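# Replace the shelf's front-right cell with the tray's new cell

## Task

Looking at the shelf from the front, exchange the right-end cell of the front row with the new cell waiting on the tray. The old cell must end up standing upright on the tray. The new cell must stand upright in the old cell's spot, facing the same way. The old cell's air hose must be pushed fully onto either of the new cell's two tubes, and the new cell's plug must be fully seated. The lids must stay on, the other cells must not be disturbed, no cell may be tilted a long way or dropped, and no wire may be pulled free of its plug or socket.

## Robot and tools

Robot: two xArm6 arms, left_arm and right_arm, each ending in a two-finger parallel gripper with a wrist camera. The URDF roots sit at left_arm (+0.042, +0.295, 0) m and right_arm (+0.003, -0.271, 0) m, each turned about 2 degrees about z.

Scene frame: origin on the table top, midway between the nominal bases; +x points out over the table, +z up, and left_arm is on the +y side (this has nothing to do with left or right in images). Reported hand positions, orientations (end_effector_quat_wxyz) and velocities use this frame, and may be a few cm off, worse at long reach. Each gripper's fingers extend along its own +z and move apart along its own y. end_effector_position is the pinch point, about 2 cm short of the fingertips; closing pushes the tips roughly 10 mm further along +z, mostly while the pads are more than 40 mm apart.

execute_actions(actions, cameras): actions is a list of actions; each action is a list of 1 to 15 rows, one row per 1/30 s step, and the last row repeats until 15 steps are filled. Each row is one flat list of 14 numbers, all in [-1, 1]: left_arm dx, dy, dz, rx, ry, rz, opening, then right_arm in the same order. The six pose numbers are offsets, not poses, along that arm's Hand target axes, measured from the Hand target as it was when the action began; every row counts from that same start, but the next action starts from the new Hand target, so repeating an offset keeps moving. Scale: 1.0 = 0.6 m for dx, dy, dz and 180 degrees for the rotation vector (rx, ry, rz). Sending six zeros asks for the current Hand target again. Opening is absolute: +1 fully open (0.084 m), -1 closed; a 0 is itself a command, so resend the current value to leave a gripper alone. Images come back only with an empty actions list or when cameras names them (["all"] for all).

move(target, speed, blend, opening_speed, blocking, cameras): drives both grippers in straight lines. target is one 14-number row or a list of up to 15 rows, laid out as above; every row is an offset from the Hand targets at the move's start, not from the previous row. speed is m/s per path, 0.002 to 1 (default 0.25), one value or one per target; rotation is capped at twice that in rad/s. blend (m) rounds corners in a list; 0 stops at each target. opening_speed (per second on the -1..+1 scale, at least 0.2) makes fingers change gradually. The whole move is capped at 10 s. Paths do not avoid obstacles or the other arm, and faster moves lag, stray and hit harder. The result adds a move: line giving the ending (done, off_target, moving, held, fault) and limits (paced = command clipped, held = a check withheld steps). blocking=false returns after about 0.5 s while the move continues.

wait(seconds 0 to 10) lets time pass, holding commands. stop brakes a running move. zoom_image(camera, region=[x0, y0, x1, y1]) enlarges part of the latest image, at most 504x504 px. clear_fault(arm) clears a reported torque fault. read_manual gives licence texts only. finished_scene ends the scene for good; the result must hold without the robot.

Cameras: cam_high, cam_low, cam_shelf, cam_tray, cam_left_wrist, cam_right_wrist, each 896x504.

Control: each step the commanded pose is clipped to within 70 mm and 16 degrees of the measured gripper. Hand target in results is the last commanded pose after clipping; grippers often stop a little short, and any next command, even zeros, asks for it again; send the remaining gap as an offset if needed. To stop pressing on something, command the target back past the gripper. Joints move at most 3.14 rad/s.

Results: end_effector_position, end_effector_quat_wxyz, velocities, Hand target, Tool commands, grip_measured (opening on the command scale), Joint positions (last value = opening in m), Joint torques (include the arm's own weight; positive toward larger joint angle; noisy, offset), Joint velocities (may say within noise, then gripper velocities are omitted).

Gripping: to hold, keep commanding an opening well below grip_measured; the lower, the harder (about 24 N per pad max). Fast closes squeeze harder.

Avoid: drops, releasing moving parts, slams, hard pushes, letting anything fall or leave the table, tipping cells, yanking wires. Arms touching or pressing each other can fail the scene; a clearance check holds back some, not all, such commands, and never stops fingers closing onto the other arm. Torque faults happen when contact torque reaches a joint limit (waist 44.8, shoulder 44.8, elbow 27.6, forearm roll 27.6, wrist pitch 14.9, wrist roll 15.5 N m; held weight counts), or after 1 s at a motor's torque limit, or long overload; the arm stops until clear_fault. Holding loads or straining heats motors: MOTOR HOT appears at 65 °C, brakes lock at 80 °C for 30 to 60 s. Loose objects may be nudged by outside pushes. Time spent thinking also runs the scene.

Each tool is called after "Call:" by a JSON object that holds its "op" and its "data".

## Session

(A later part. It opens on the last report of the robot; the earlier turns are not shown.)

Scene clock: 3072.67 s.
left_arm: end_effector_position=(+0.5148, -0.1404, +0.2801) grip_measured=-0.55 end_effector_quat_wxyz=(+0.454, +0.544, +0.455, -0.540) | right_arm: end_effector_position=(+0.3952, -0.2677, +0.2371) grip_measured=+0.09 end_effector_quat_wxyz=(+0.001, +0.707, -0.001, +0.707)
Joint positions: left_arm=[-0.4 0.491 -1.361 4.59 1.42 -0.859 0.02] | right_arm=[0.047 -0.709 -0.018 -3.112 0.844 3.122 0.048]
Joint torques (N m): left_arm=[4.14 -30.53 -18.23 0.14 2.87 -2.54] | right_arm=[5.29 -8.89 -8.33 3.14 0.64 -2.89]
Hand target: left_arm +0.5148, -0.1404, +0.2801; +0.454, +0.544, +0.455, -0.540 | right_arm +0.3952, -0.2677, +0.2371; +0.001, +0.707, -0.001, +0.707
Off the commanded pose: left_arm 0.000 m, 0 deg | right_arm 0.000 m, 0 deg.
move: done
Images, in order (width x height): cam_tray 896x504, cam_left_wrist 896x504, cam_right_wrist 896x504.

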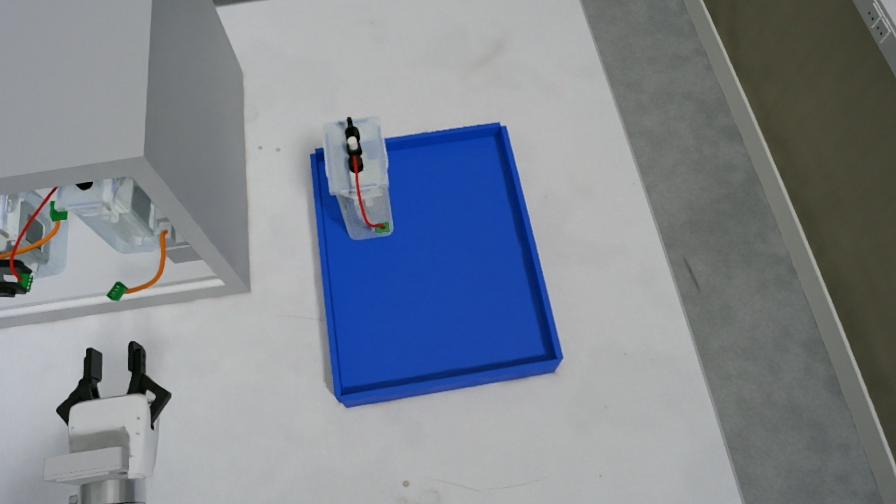

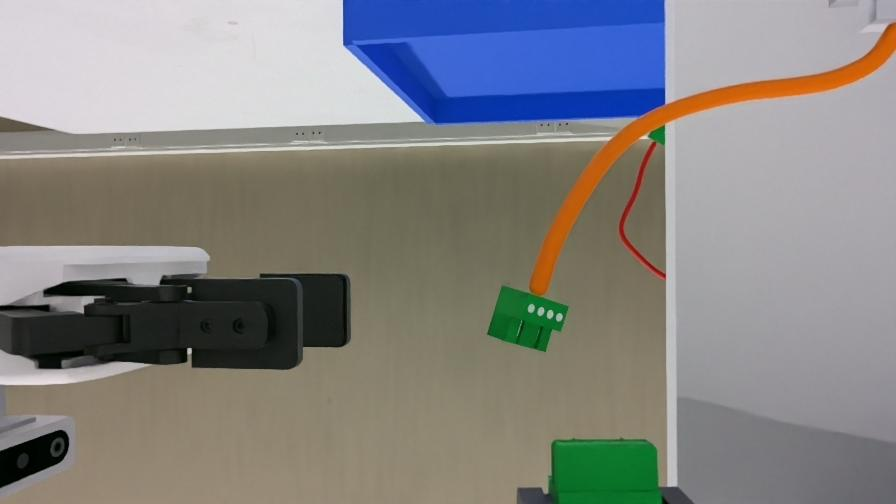

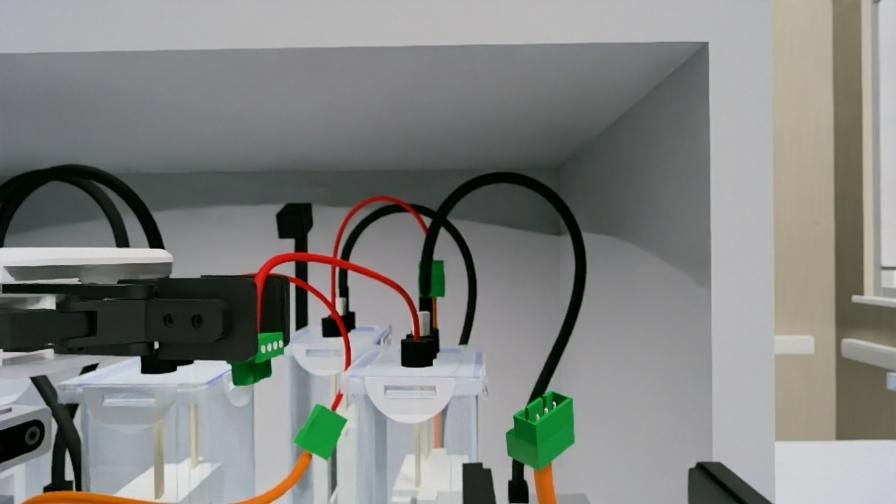

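Call:
{"op": "move", "data": {"target": [-0.0833,0.0164,-0.003,0,0,0,-1,-0.015,0.0783,0.113,0.305,0.0925,-0.0484,0.1], "speed": 0.12, "cameras": ["cam_right_wrist","cam_left_wrist","cam_tray"]}}

Scene clock: 3130.67 s.
left_arm: end_effector_position=(+0.5083, -0.1366, +0.2767) grip_measured=-0.55 end_effector_quat_wxyz=(+0.436, +0.534, +0.472, -0.549) | right_arm: end_effector_position=(+0.4245, -0.2882, +0.2332) grip_measured=+0.09 end_effector_quat_wxyz=(-0.122, +0.647, +0.168, +0.734)
Joint positions: left_arm=[-0.398 0.471 -1.328 4.598 1.416 -0.902 0.02] | right_arm=[-0.482 -0.227 -0.203 -4.076 1.419 3.396 0.048]
Joint torques (N m): left_arm=[0.44 -26.24 -15.76 -0.91 1.52 0.02] | right_arm=[-4.94 -2.3 -11.47 -2.24 2.44 -2.83]
Hand target: left_arm +0.5083, -0.1366, +0.2767; +0.436, +0.534, +0.472, -0.549 (not the last commanded pose) | right_arm +0.4245, -0.2882, +0.2332; -0.122, +0.647, +0.168, +0.734 (not the last commanded pose)
Tool commands: left_gripper/opening=-1.0 right_gripper/opening=+0.1
Off the commanded pose: left_arm 0.056 m, 3 deg | right_arm 0.047 m, 33 deg.
TORQUE FAULT: the external load on joint 3 (elbow) of the left arm reached its load limit, and that arm stopped. The contact can be on any part of that arm beyond that joint, not only on its tool. A torque fault puts only its own arm into a fault stop. That arm's remaining commands of this call were not run. The hold on joint 3 (elbow) of that arm was moved back by the arm itself, up to 3 degrees, as the stop began. That arm is still stopped at the end of this call. While its stop runs, that arm, its gripper or tool too, takes no new command.
CLEAR FAULT: the left arm stays stopped (state 4) until you call clear_fault(arm="left_arm").
End effector pose when the fault began: left_arm: position (+0.5184, -0.1404, +0.2986), quat_wxyz (+0.453, +0.543, +0.456, -0.541)
Joint positions when the fault began: left_arm=[-0.398 0.471 -1.38 4.598 1.416 -0.902 0.02]
move: fault (left_arm), off_target (right_arm; braked at the fault stop of left_arm)
Images, in order (width x height): cam_tray 896x504, cam_left_wrist 896x504, cam_right_wrist 896x504.

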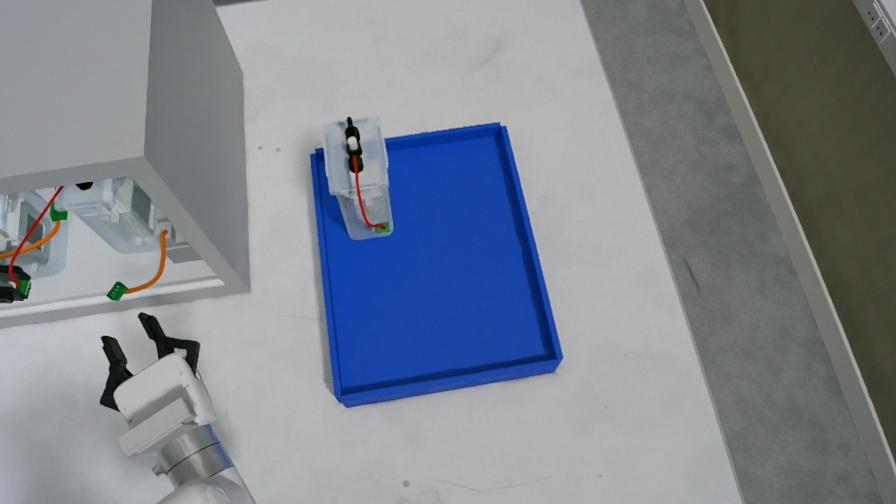

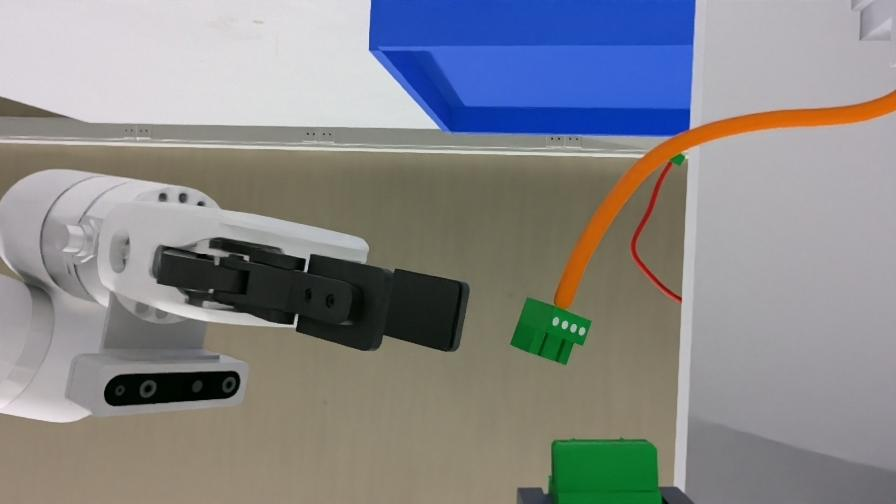

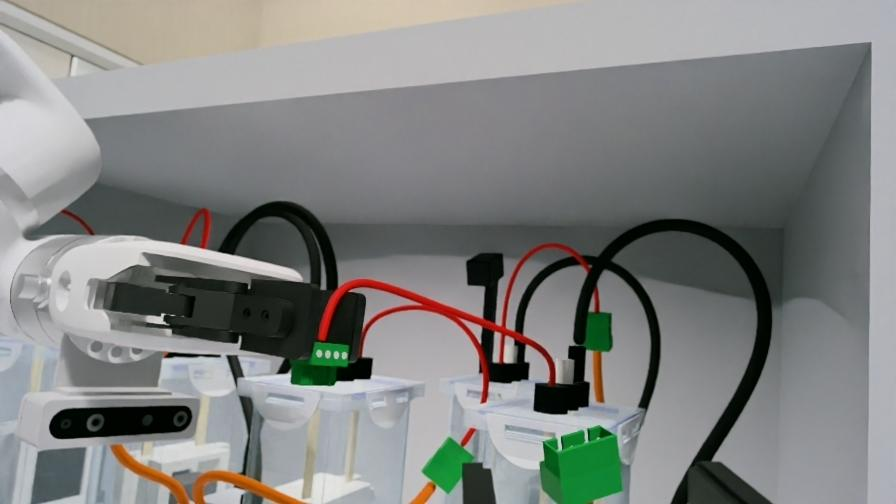

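Call:
{"op": "clear_fault", "data": {"arm": "left_arm"}}

Call:
{"op": "execute_actions", "data": {"actions": [], "cameras": ["cam_high","cam_left_wrist","cam_right_wrist"]}}

Scene clock: 3133.37 s.
left_arm: end_effector_position=(+0.5083, -0.1366, +0.2767) grip_measured=-0.55 end_effector_quat_wxyz=(+0.436, +0.534, +0.472, -0.549) | right_arm: end_effector_position=(+0.4245, -0.2882, +0.2332) grip_measured=+0.09 end_effector_quat_wxyz=(-0.122, +0.647, +0.168, +0.734)
Joint positions: left_arm=[-0.398 0.471 -1.328 4.598 1.416 -0.902 0.02] | right_arm=[-0.482 -0.227 -0.203 -4.076 1.419 3.396 0.048]
Joint torques (N m): left_arm=[0.28 -26.26 -15.75 -0.92 1.46 -0.03] | right_arm=[-5.12 -2.09 -11.39 -1.93 2.41 -2.84]
Hand target: left_arm +0.5083, -0.1366, +0.2767; +0.436, +0.534, +0.472, -0.549 (not the last commanded pose) | right_arm +0.4245, -0.2882, +0.2332; -0.122, +0.647, +0.168, +0.734 (not the last commanded pose)
Tool commands: left_gripper/opening=-1.0 right_gripper/opening=+0.1
Off the commanded pose: left_arm 0.056 m, 3 deg | right_arm 0.047 m, 33 deg.
TORQUE FAULT, CONTINUED: the left arm's stop, for the torque fault of joint 3 (elbow) that an earlier result reported, is over. The call counts as one of the actions that you can send in this scene. The hold on joint 3 (elbow) of that arm was moved back by the arm itself, up to 3 degrees, as the stop began. That arm's target is now where it stood when the stop ended, not its last command. That arm keeps its grip as last carried out and accepts commands again: back off and push less far.
CLEAR FAULT: your call cleared the left arm's torque fault. If a joint's load stays at its limit, that arm stops again at once.

Scene clock: 3133.37 s.
left_arm: end_effector_position=(+0.5083, -0.1366, +0.2767) grip_measured=-0.55 end_effector_quat_wxyz=(+0.436, +0.534, +0.472, -0.549) | right_arm: end_effector_position=(+0.4245, -0.2882, +0.2332) grip_measured=+0.09 end_effector_quat_wxyz=(-0.122, +0.647, +0.168, +0.734)
Joint positions: left_arm=[-0.398 0.471 -1.328 4.598 1.416 -0.902 0.02] | right_arm=[-0.482 -0.227 -0.203 -4.076 1.419 3.396 0.048]
Joint velocities: within noise
Joint torques (N m): left_arm=[0.28 -26.26 -15.75 -0.92 1.46 -0.03] | right_arm=[-5.12 -2.09 -11.39 -1.93 2.41 -2.84]
Hand target: left_arm +0.5083, -0.1366, +0.2767; +0.436, +0.534, +0.472, -0.549 (not the last commanded pose) | right_arm +0.4245, -0.2882, +0.2332; -0.122, +0.647, +0.168, +0.734 (not the last commanded pose)
Tool commands: left_gripper/opening=-1.0 right_gripper/opening=+0.1
Off the commanded pose: left_arm 0.056 m, 3 deg | right_arm 0.047 m, 33 deg.
Images, in order (width x height): cam_high 896x504, cam_left_wrist 896x504, cam_right_wrist 896x504.

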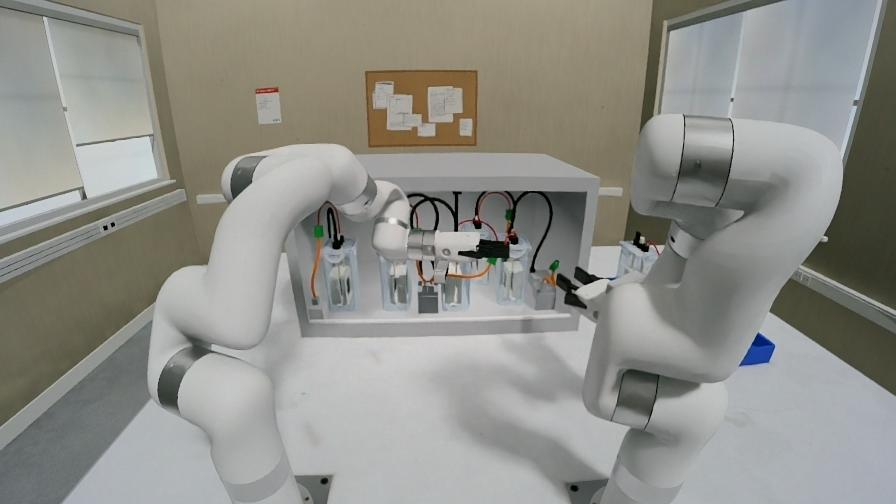

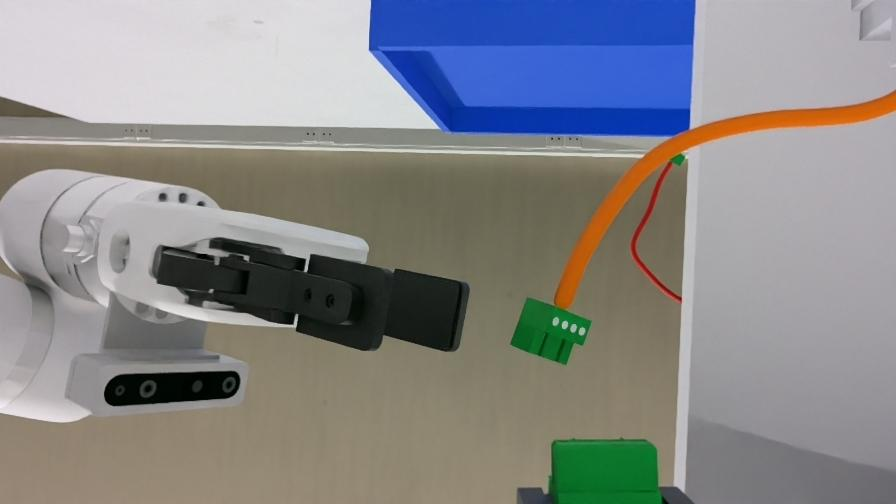

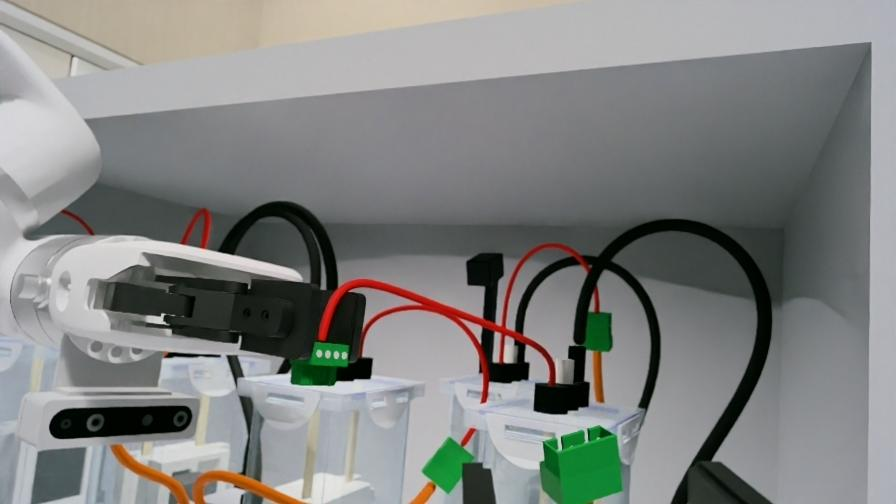

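Call:
{"op": "move", "data": {"target": [0,0,0,0,0,0,-1,-0.017,0.0623,0.0403,0.173,0.053,-0.0276,0.1], "speed": 0.12, "cameras": ["cam_right_wrist","cam_left_wrist","cam_tray"]}}

Scene clock: 3162.27 s.
left_arm: end_effector_position=(+0.5083, -0.1366, +0.2767) grip_measured=-0.55 end_effector_quat_wxyz=(+0.436, +0.534, +0.472, -0.549) | right_arm: end_effector_position=(+0.4627, -0.3130, +0.2290) grip_measured=+0.09 end_effector_quat_wxyz=(-0.272, +0.520, +0.375, +0.717)
Joint positions: left_arm=[-0.398 0.471 -1.328 4.598 1.416 -0.902 0.02] | right_arm=[-0.666 0.34 -0.824 -4.726 1.78 3.371 0.048]
Joint torques (N m): left_arm=[0.41 -25.42 -15.87 -0.85 1.51 -0.06] | right_arm=[-1.41 -10.97 -10.99 -1.77 2.47 2.67]
Hand target: left_arm +0.5083, -0.1366, +0.2767; +0.436, +0.534, +0.472, -0.549 | right_arm +0.4627, -0.3130, +0.2290; -0.272, +0.520, +0.375, +0.717
Off the commanded pose: left_arm 0.000 m, 0 deg | right_arm 0.000 m, 0 deg.
move: done
Images, in order (width x height): cam_tray 896x504, cam_left_wrist 896x504, cam_right_wrist 896x504.

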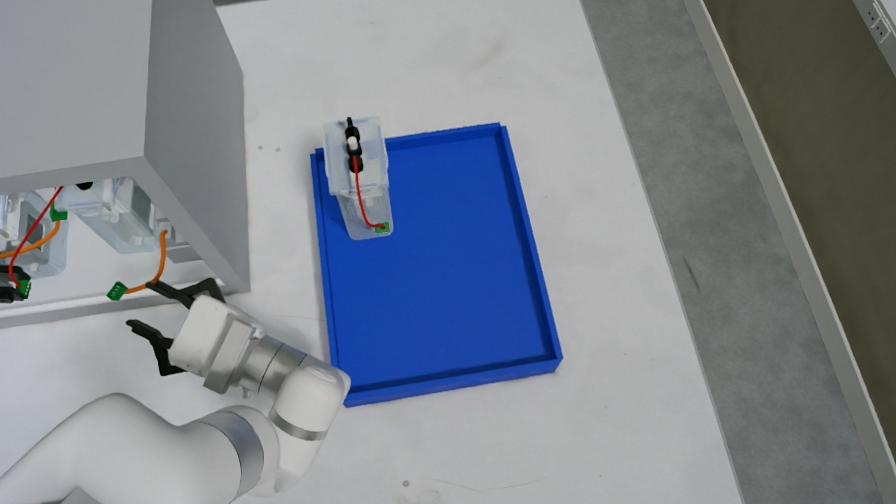

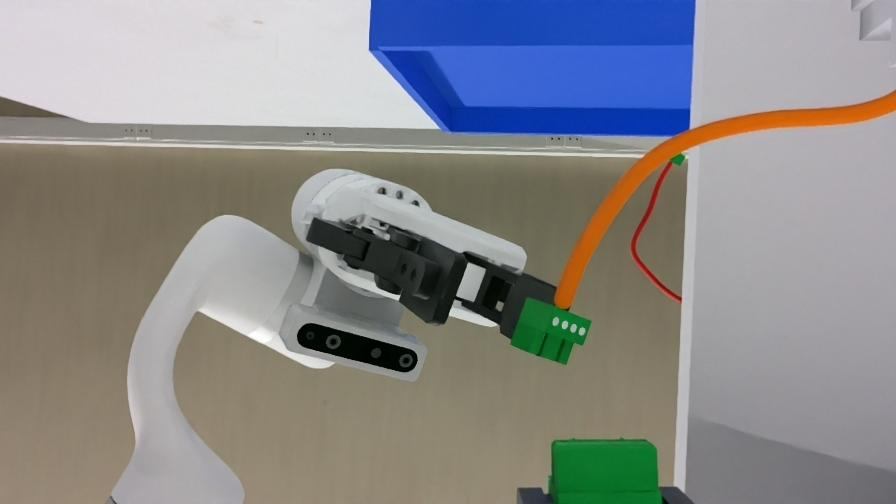

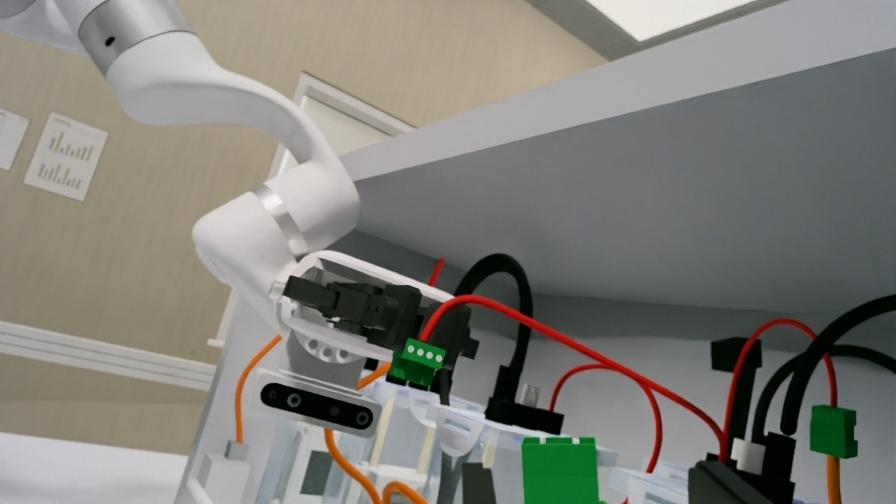

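Call:
{"op": "move", "data": {"target": [0,0,0,0,0,0,-1,0.004,0.001,0.08,0,0,0,0.1], "speed": 0.08, "cameras": ["cam_right_wrist","cam_left_wrist"]}}

Call:
{"op": "move", "data": {"target": [0,0,0,0,0,0,-1,0,0,0,0,0,0,-1], "opening_speed": 0.4, "cameras": ["cam_right_wrist","cam_left_wrist","cam_tray"]}}

Scene clock: 3169.83 s.
left_arm: end_effector_position=(+0.5083, -0.1366, +0.2767) grip_measured=-0.55 end_effector_quat_wxyz=(+0.436, +0.534, +0.472, -0.549) | right_arm: end_effector_position=(+0.4883, -0.2739, +0.2399) grip_measured=+0.09 end_effector_quat_wxyz=(-0.272, +0.520, +0.375, +0.717)
Joint positions: left_arm=[-0.398 0.471 -1.328 4.598 1.416 -0.902 0.02] | right_arm=[-0.54 0.303 -0.808 -4.612 1.719 3.391 0.048]
Joint torques (N m): left_arm=[0.28 -25.4 -15.7 -0.89 1.51 -0.04] | right_arm=[5.64 -22.54 -10.39 4.29 0.55 2.76]
Hand target: left_arm +0.5083, -0.1366, +0.2767; +0.436, +0.534, +0.472, -0.549 | right_arm +0.4884, -0.2739, +0.2400; -0.272, +0.520, +0.375, +0.717
Off the commanded pose: left_arm 0.000 m, 0 deg | right_arm 0.000 m, 0 deg.
move: done
Images, in order (width x height): cam_left_wrist 896x504, cam_right_wrist 896x504.

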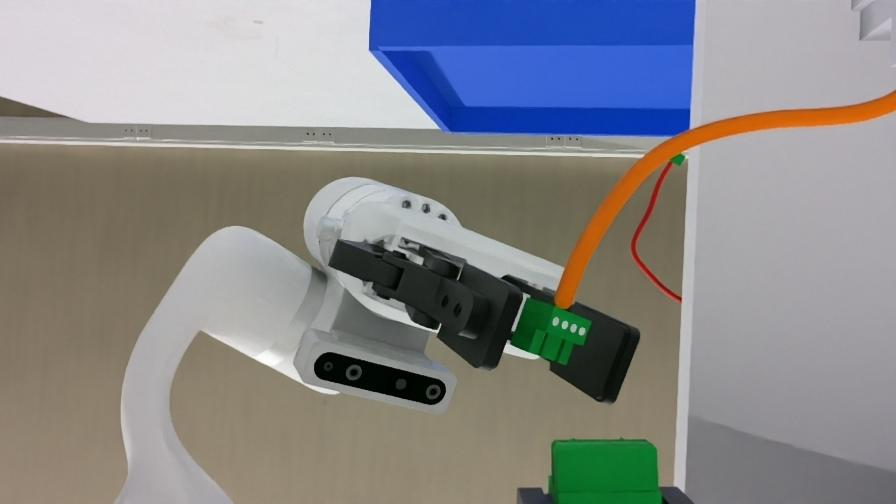

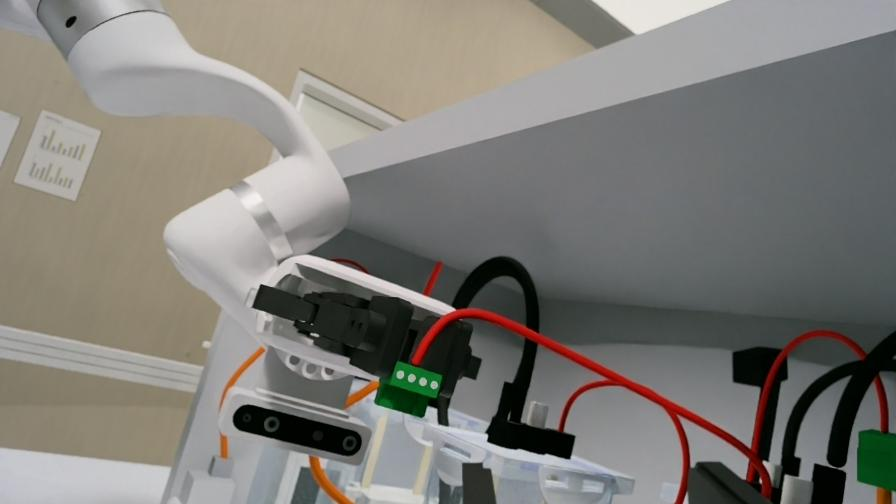

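Scene clock: 3172.80 s.
left_arm: end_effector_position=(+0.5083, -0.1366, +0.2767) grip_measured=-0.55 end_effector_quat_wxyz=(+0.436, +0.534, +0.472, -0.549) | right_arm: end_effector_position=(+0.4884, -0.2739, +0.2400) grip_measured=-0.51 end_effector_quat_wxyz=(-0.272, +0.520, +0.375, +0.717)
Joint positions: left_arm=[-0.398 0.471 -1.328 4.598 1.416 -0.902 0.02] | right_arm=[-0.54 0.303 -0.808 -4.612 1.719 3.391 0.022]
Joint torques (N m): left_arm=[0.42 -25.45 -15.75 -0.96 1.49 -0.05] | right_arm=[5.95 -22.49 -11.31 4.01 0.82 2.73]
Hand target: left_arm +0.5083, -0.1366, +0.2767; +0.436, +0.534, +0.472, -0.549 | right_arm +0.4884, -0.2739, +0.2400; -0.272, +0.520, +0.375, +0.717
Off the commanded pose: left_arm 0.000 m, 0 deg | right_arm 0.000 m, 0 deg.
move: done
Images, in order (width x height): cam_tray 896x504, cam_left_wrist 896x504, cam_right_wrist 896x504.

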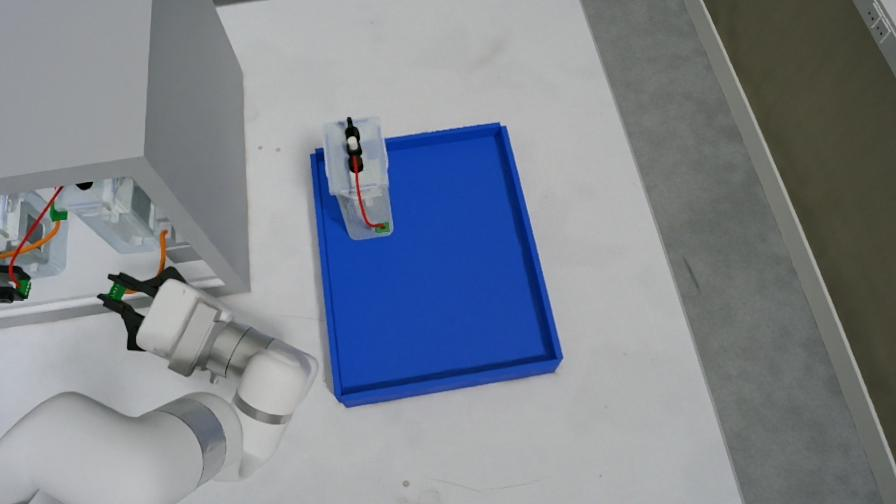

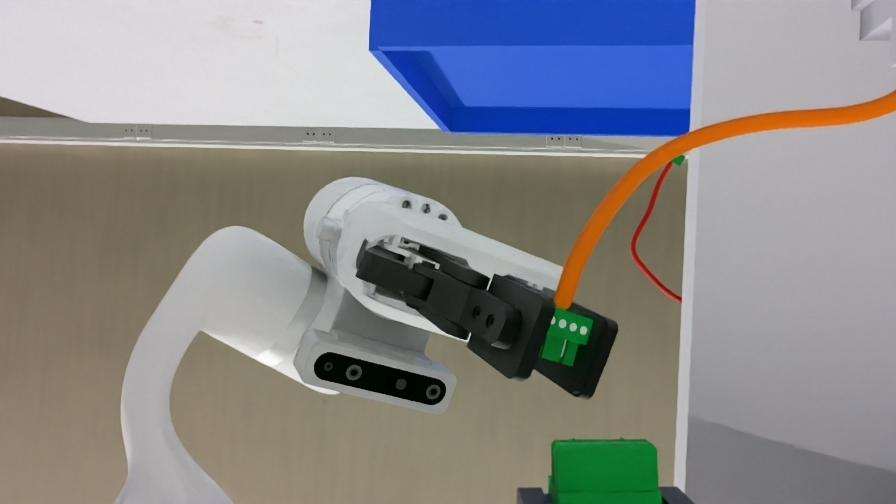

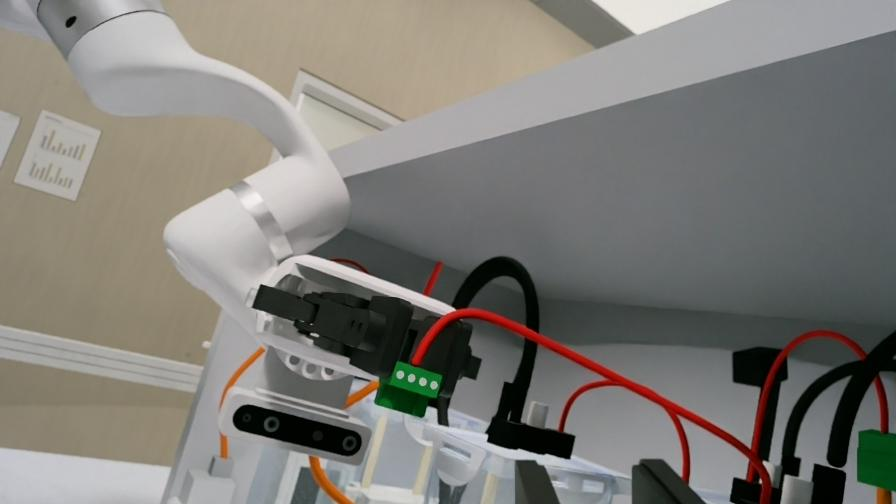

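Call:
{"op": "move", "data": {"target": [0,0,0,0,0,0,-1,-0.0487,-0.0387,-0.0595,-0.635,-0.1195,-0.0047,-1], "speed": 0.15, "cameras": ["cam_right_wrist","cam_left_wrist","cam_tray","cam_high"]}}

Scene clock: 3191.47 s.
left_arm: end_effector_position=(+0.5083, -0.1366, +0.2767) grip_measured=-0.55 end_effector_quat_wxyz=(+0.436, +0.534, +0.472, -0.549) | right_arm: end_effector_position=(+0.4600, -0.2900, +0.1999) grip_measured=-0.51 end_effector_quat_wxyz=(+0.354, +0.612, -0.355, +0.612)
Joint positions: left_arm=[-0.398 0.471 -1.328 4.598 1.416 -0.902 0.02] | right_arm=[0.57 0.238 -0.737 -1.551 1.58 2.645 0.022]
Joint torques (N m): left_arm=[0.34 -25.31 -15.84 -0.99 1.41 -0.03] | right_arm=[5.37 -9.13 -9.77 3.74 2.63 -3.27]
Hand target: left_arm +0.5083, -0.1366, +0.2767; +0.436, +0.534, +0.472, -0.549 | right_arm +0.4600, -0.2900, +0.1999; +0.354, +0.612, -0.355, +0.612
Off the commanded pose: left_arm 0.000 m, 0 deg | right_arm 0.000 m, 0 deg.
move: done
Images, in order (width x height): cam_high 896x504, cam_tray 896x504, cam_left_wrist 896x504, cam_right_wrist 896x504.

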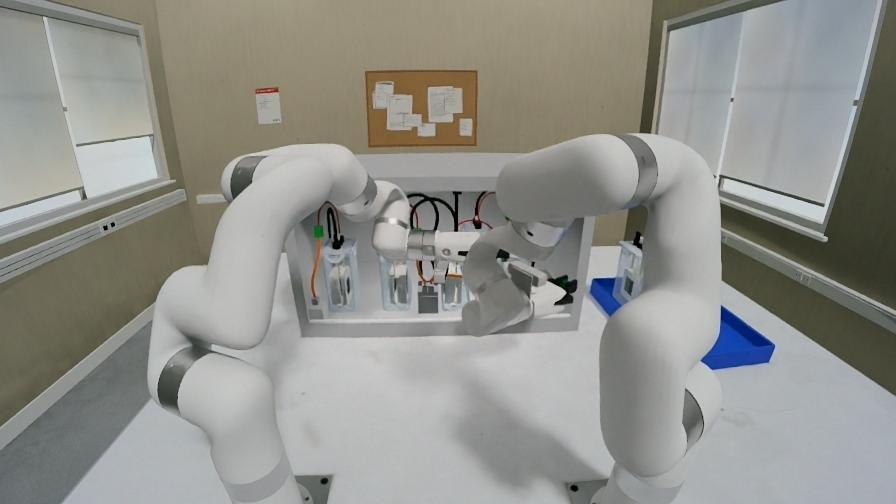

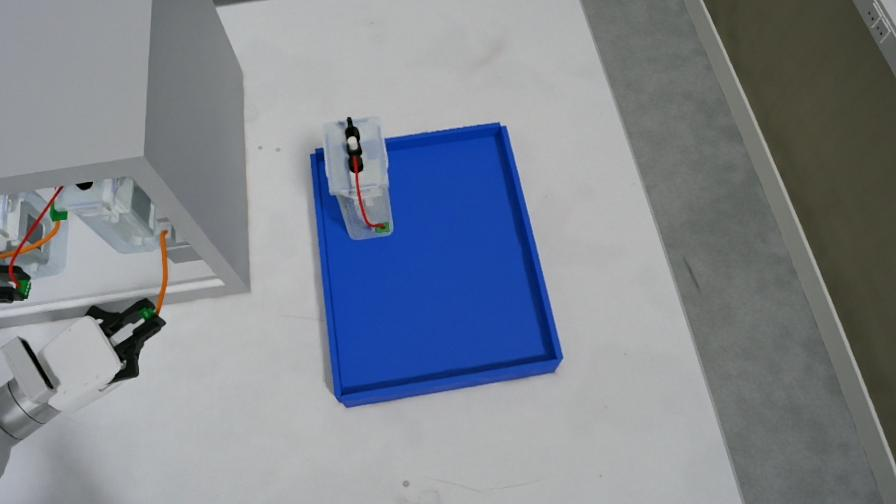

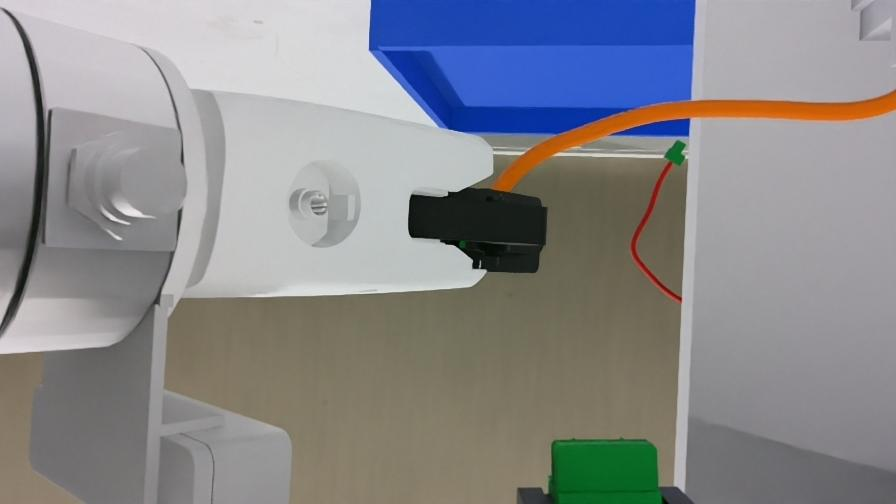

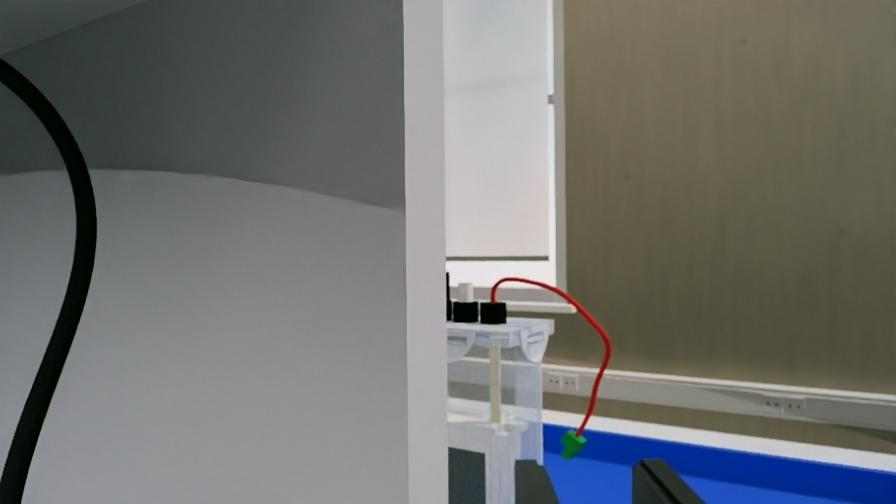

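Call:
{"op": "move", "data": {"target": [0,0,0,0,0,0,-1,0,0,0,0,0,0,-0.38], "opening_speed": 0.25, "cameras": ["cam_left_wrist","cam_tray"]}}

Call:
{"op": "zoom_image", "data": {"camera": "cam_tray", "region": [60, 220, 200, 360]}}

Scene clock: 3199.10 s.
left_arm: end_effector_position=(+0.5083, -0.1366, +0.2767) grip_measured=-0.55 end_effector_quat_wxyz=(+0.436, +0.534, +0.472, -0.549) | right_arm: end_effector_position=(+0.4600, -0.2900, +0.1999) grip_measured=-0.40 end_effector_quat_wxyz=(+0.354, +0.612, -0.355, +0.612)
Joint positions: left_arm=[-0.398 0.471 -1.328 4.598 1.416 -0.902 0.02] | right_arm=[0.57 0.239 -0.737 -1.551 1.58 2.645 0.027]
Joint torques (N m): left_arm=[0.48 -25.49 -15.74 -0.86 1.47 -0.07] | right_arm=[5.1 -9.64 -9.7 1.18 1.91 -2.71]
Hand target: left_arm +0.5083, -0.1366, +0.2767; +0.436, +0.534, +0.472, -0.549 | right_arm +0.4600, -0.2900, +0.1999; +0.354, +0.612, -0.355, +0.612
Off the commanded pose: left_arm 0.000 m, 0 deg | right_arm 0.000 m, 0 deg.
move: done
Images, in order (width x height): cam_tray 896x504, cam_left_wrist 896x504.

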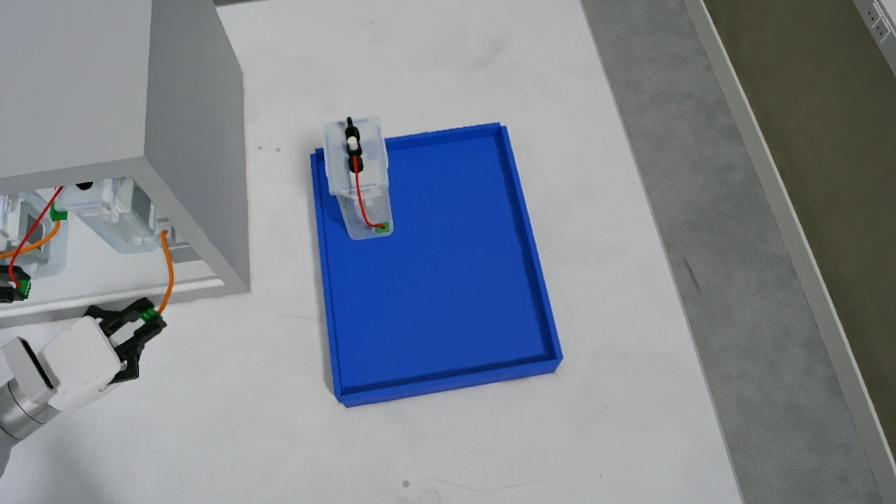

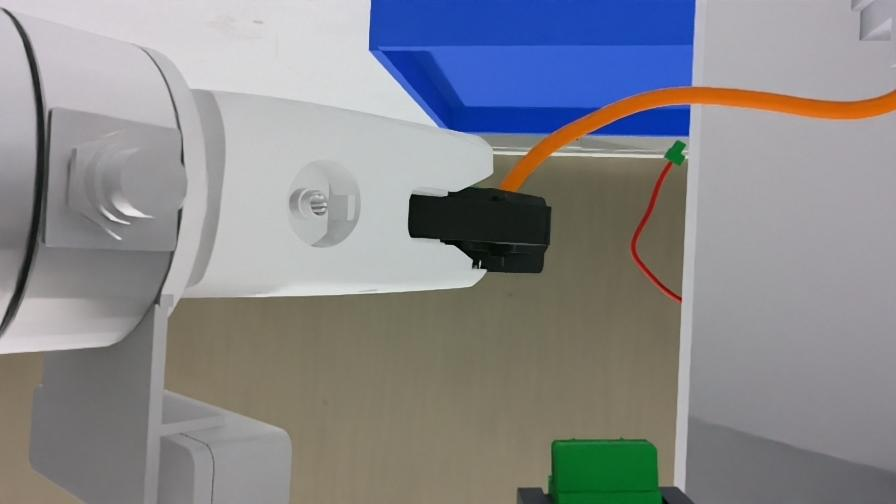

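Scaled by 3.600.

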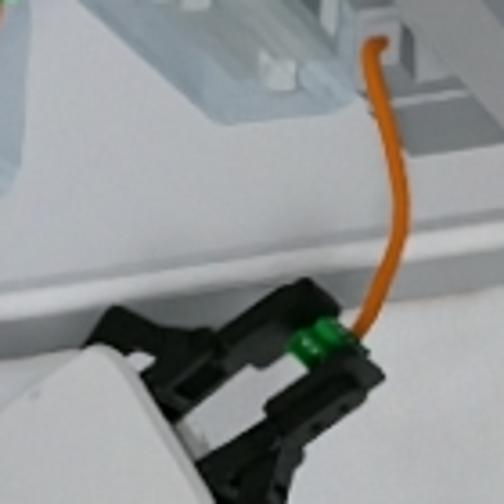

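Call:
{"op": "move", "data": {"target": [0,0,0,0,0,0,-1,0,0,0,0,0,0,-0.1], "opening_speed": 0.25, "cameras": ["cam_left_wrist","cam_tray"]}}

Call:
{"op": "zoom_image", "data": {"camera": "cam_tray", "region": [60, 220, 200, 360]}}

Scene clock: 3204.57 s.
left_arm: end_effector_position=(+0.5083, -0.1366, +0.2767) grip_measured=-0.55 end_effector_quat_wxyz=(+0.436, +0.534, +0.472, -0.549) | right_arm: end_effector_position=(+0.4600, -0.2900, +0.1999) grip_measured=-0.11 end_effector_quat_wxyz=(+0.354, +0.612, -0.355, +0.612)
Joint positions: left_arm=[-0.398 0.471 -1.328 4.598 1.416 -0.902 0.02] | right_arm=[0.57 0.239 -0.737 -1.551 1.58 2.645 0.039]
Joint torques (N m): left_arm=[0.29 -25.5 -15.76 -0.96 1.46 -0.05] | right_arm=[3.8 -12.56 -9.67 -3.29 0.47 0.36]
Hand target: left_arm +0.5083, -0.1366, +0.2767; +0.436, +0.534, +0.472, -0.549 | right_arm +0.4600, -0.2900, +0.1999; +0.354, +0.612, -0.355, +0.612
Off the commanded pose: left_arm 0.000 m, 0 deg | right_arm 0.000 m, 0 deg.
move: done
Images, in order (width x height): cam_tray 896x504, cam_left_wrist 896x504.

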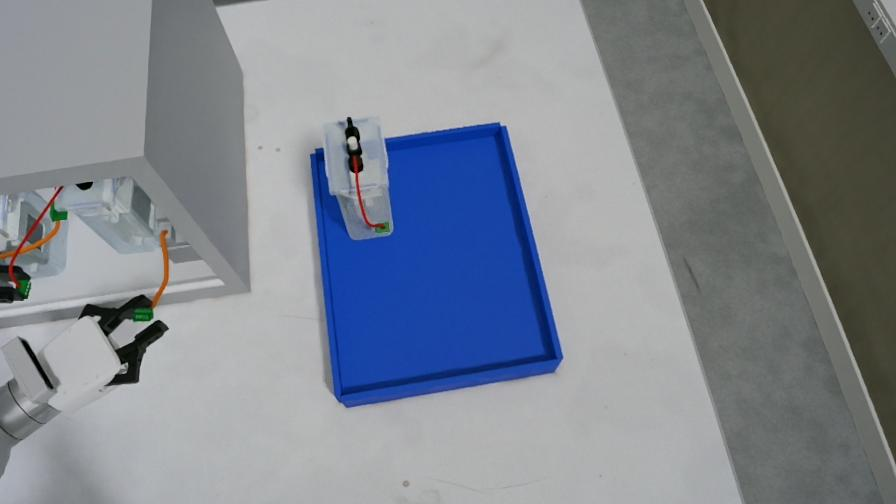

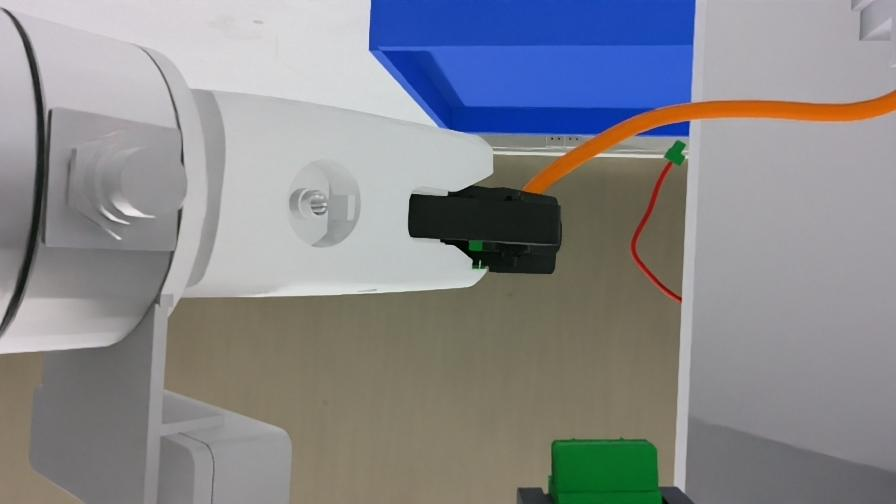

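Scaled by 3.600.

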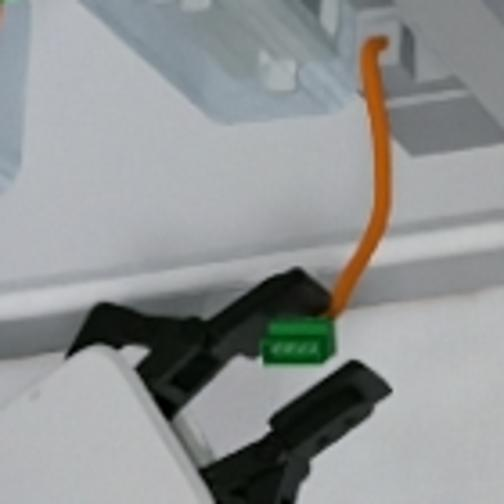

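Call:
{"op": "move", "data": {"target": [0,0,0,0,0,0,-1,0,0,-0.12,0,0,0,0.1], "opening_speed": 0.3, "speed": 0.05, "cameras": ["cam_left_wrist","cam_tray","cam_right_wrist"]}}

Call:
{"op": "zoom_image", "data": {"camera": "cam_tray", "region": [60, 220, 200, 360]}}

Scene clock: 3210.17 s.
left_arm: end_effector_position=(+0.5083, -0.1366, +0.2767) grip_measured=-0.55 end_effector_quat_wxyz=(+0.436, +0.534, +0.472, -0.549) | right_arm: end_effector_position=(+0.4242, -0.2275, +0.2000) grip_measured=+0.09 end_effector_quat_wxyz=(+0.354, +0.612, -0.355, +0.612)
Joint positions: left_arm=[-0.398 0.471 -1.328 4.598 1.416 -0.902 0.02] | right_arm=[0.772 0.26 -0.77 -1.375 1.678 2.644 0.048]
Joint torques (N m): left_arm=[0.36 -25.41 -15.77 -0.88 1.52 -0.03] | right_arm=[5.81 -9.96 -11.34 1.78 2.24 -2.85]
Hand target: left_arm +0.5083, -0.1366, +0.2767; +0.436, +0.534, +0.472, -0.549 | right_arm +0.4242, -0.2275, +0.2000; +0.354, +0.612, -0.355, +0.612
Off the commanded pose: left_arm 0.000 m, 0 deg | right_arm 0.000 m, 0 deg.
move: done
Images, in order (width x height): cam_tray 896x504, cam_left_wrist 896x504, cam_right_wrist 896x504.

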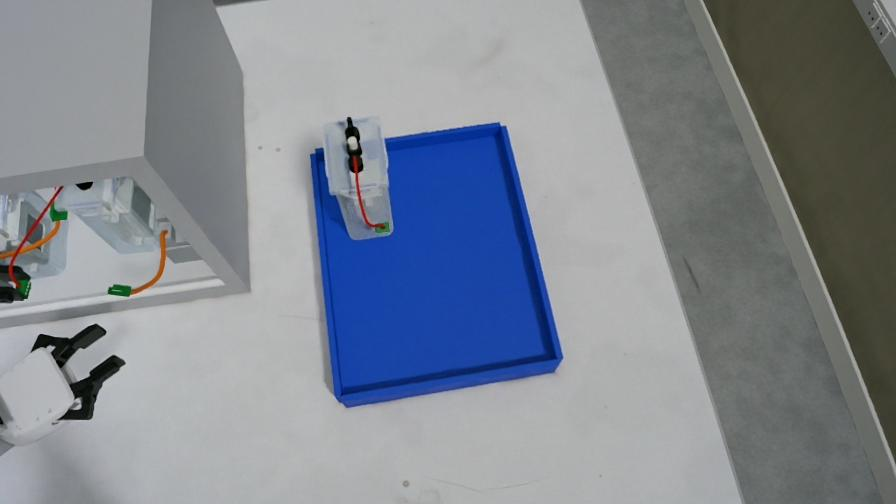

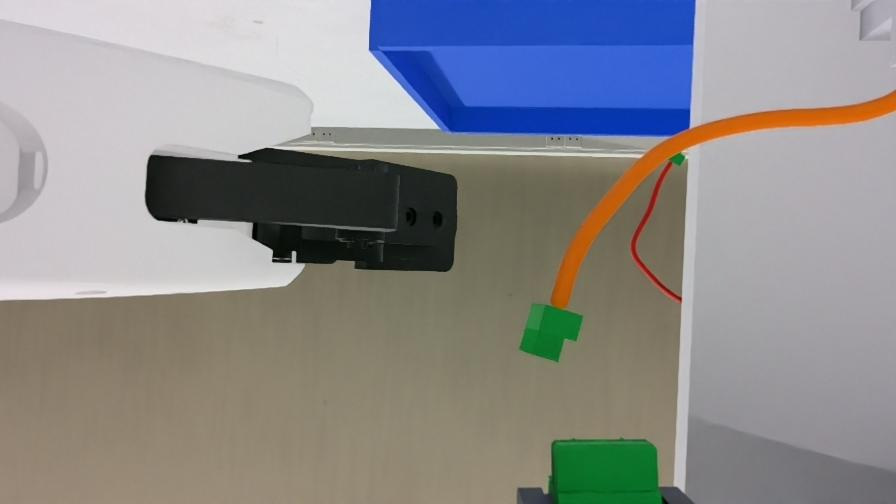

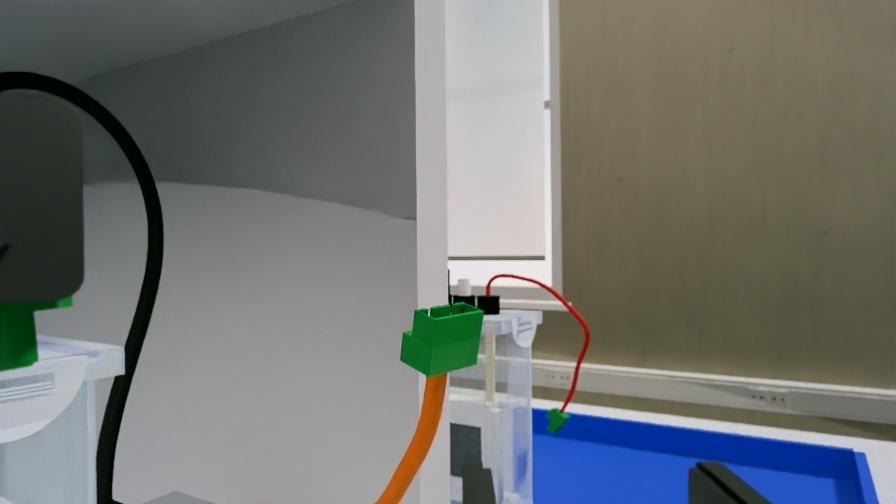

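Scaled by 3.600.

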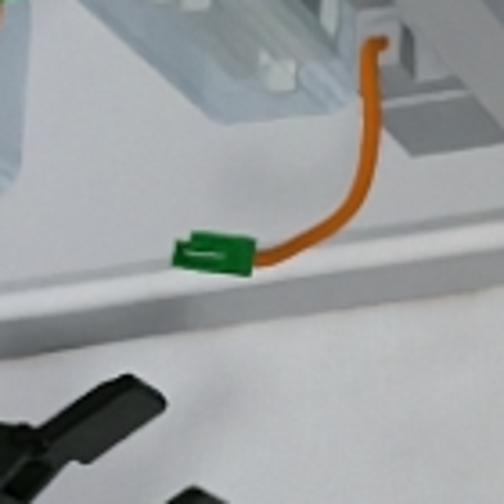

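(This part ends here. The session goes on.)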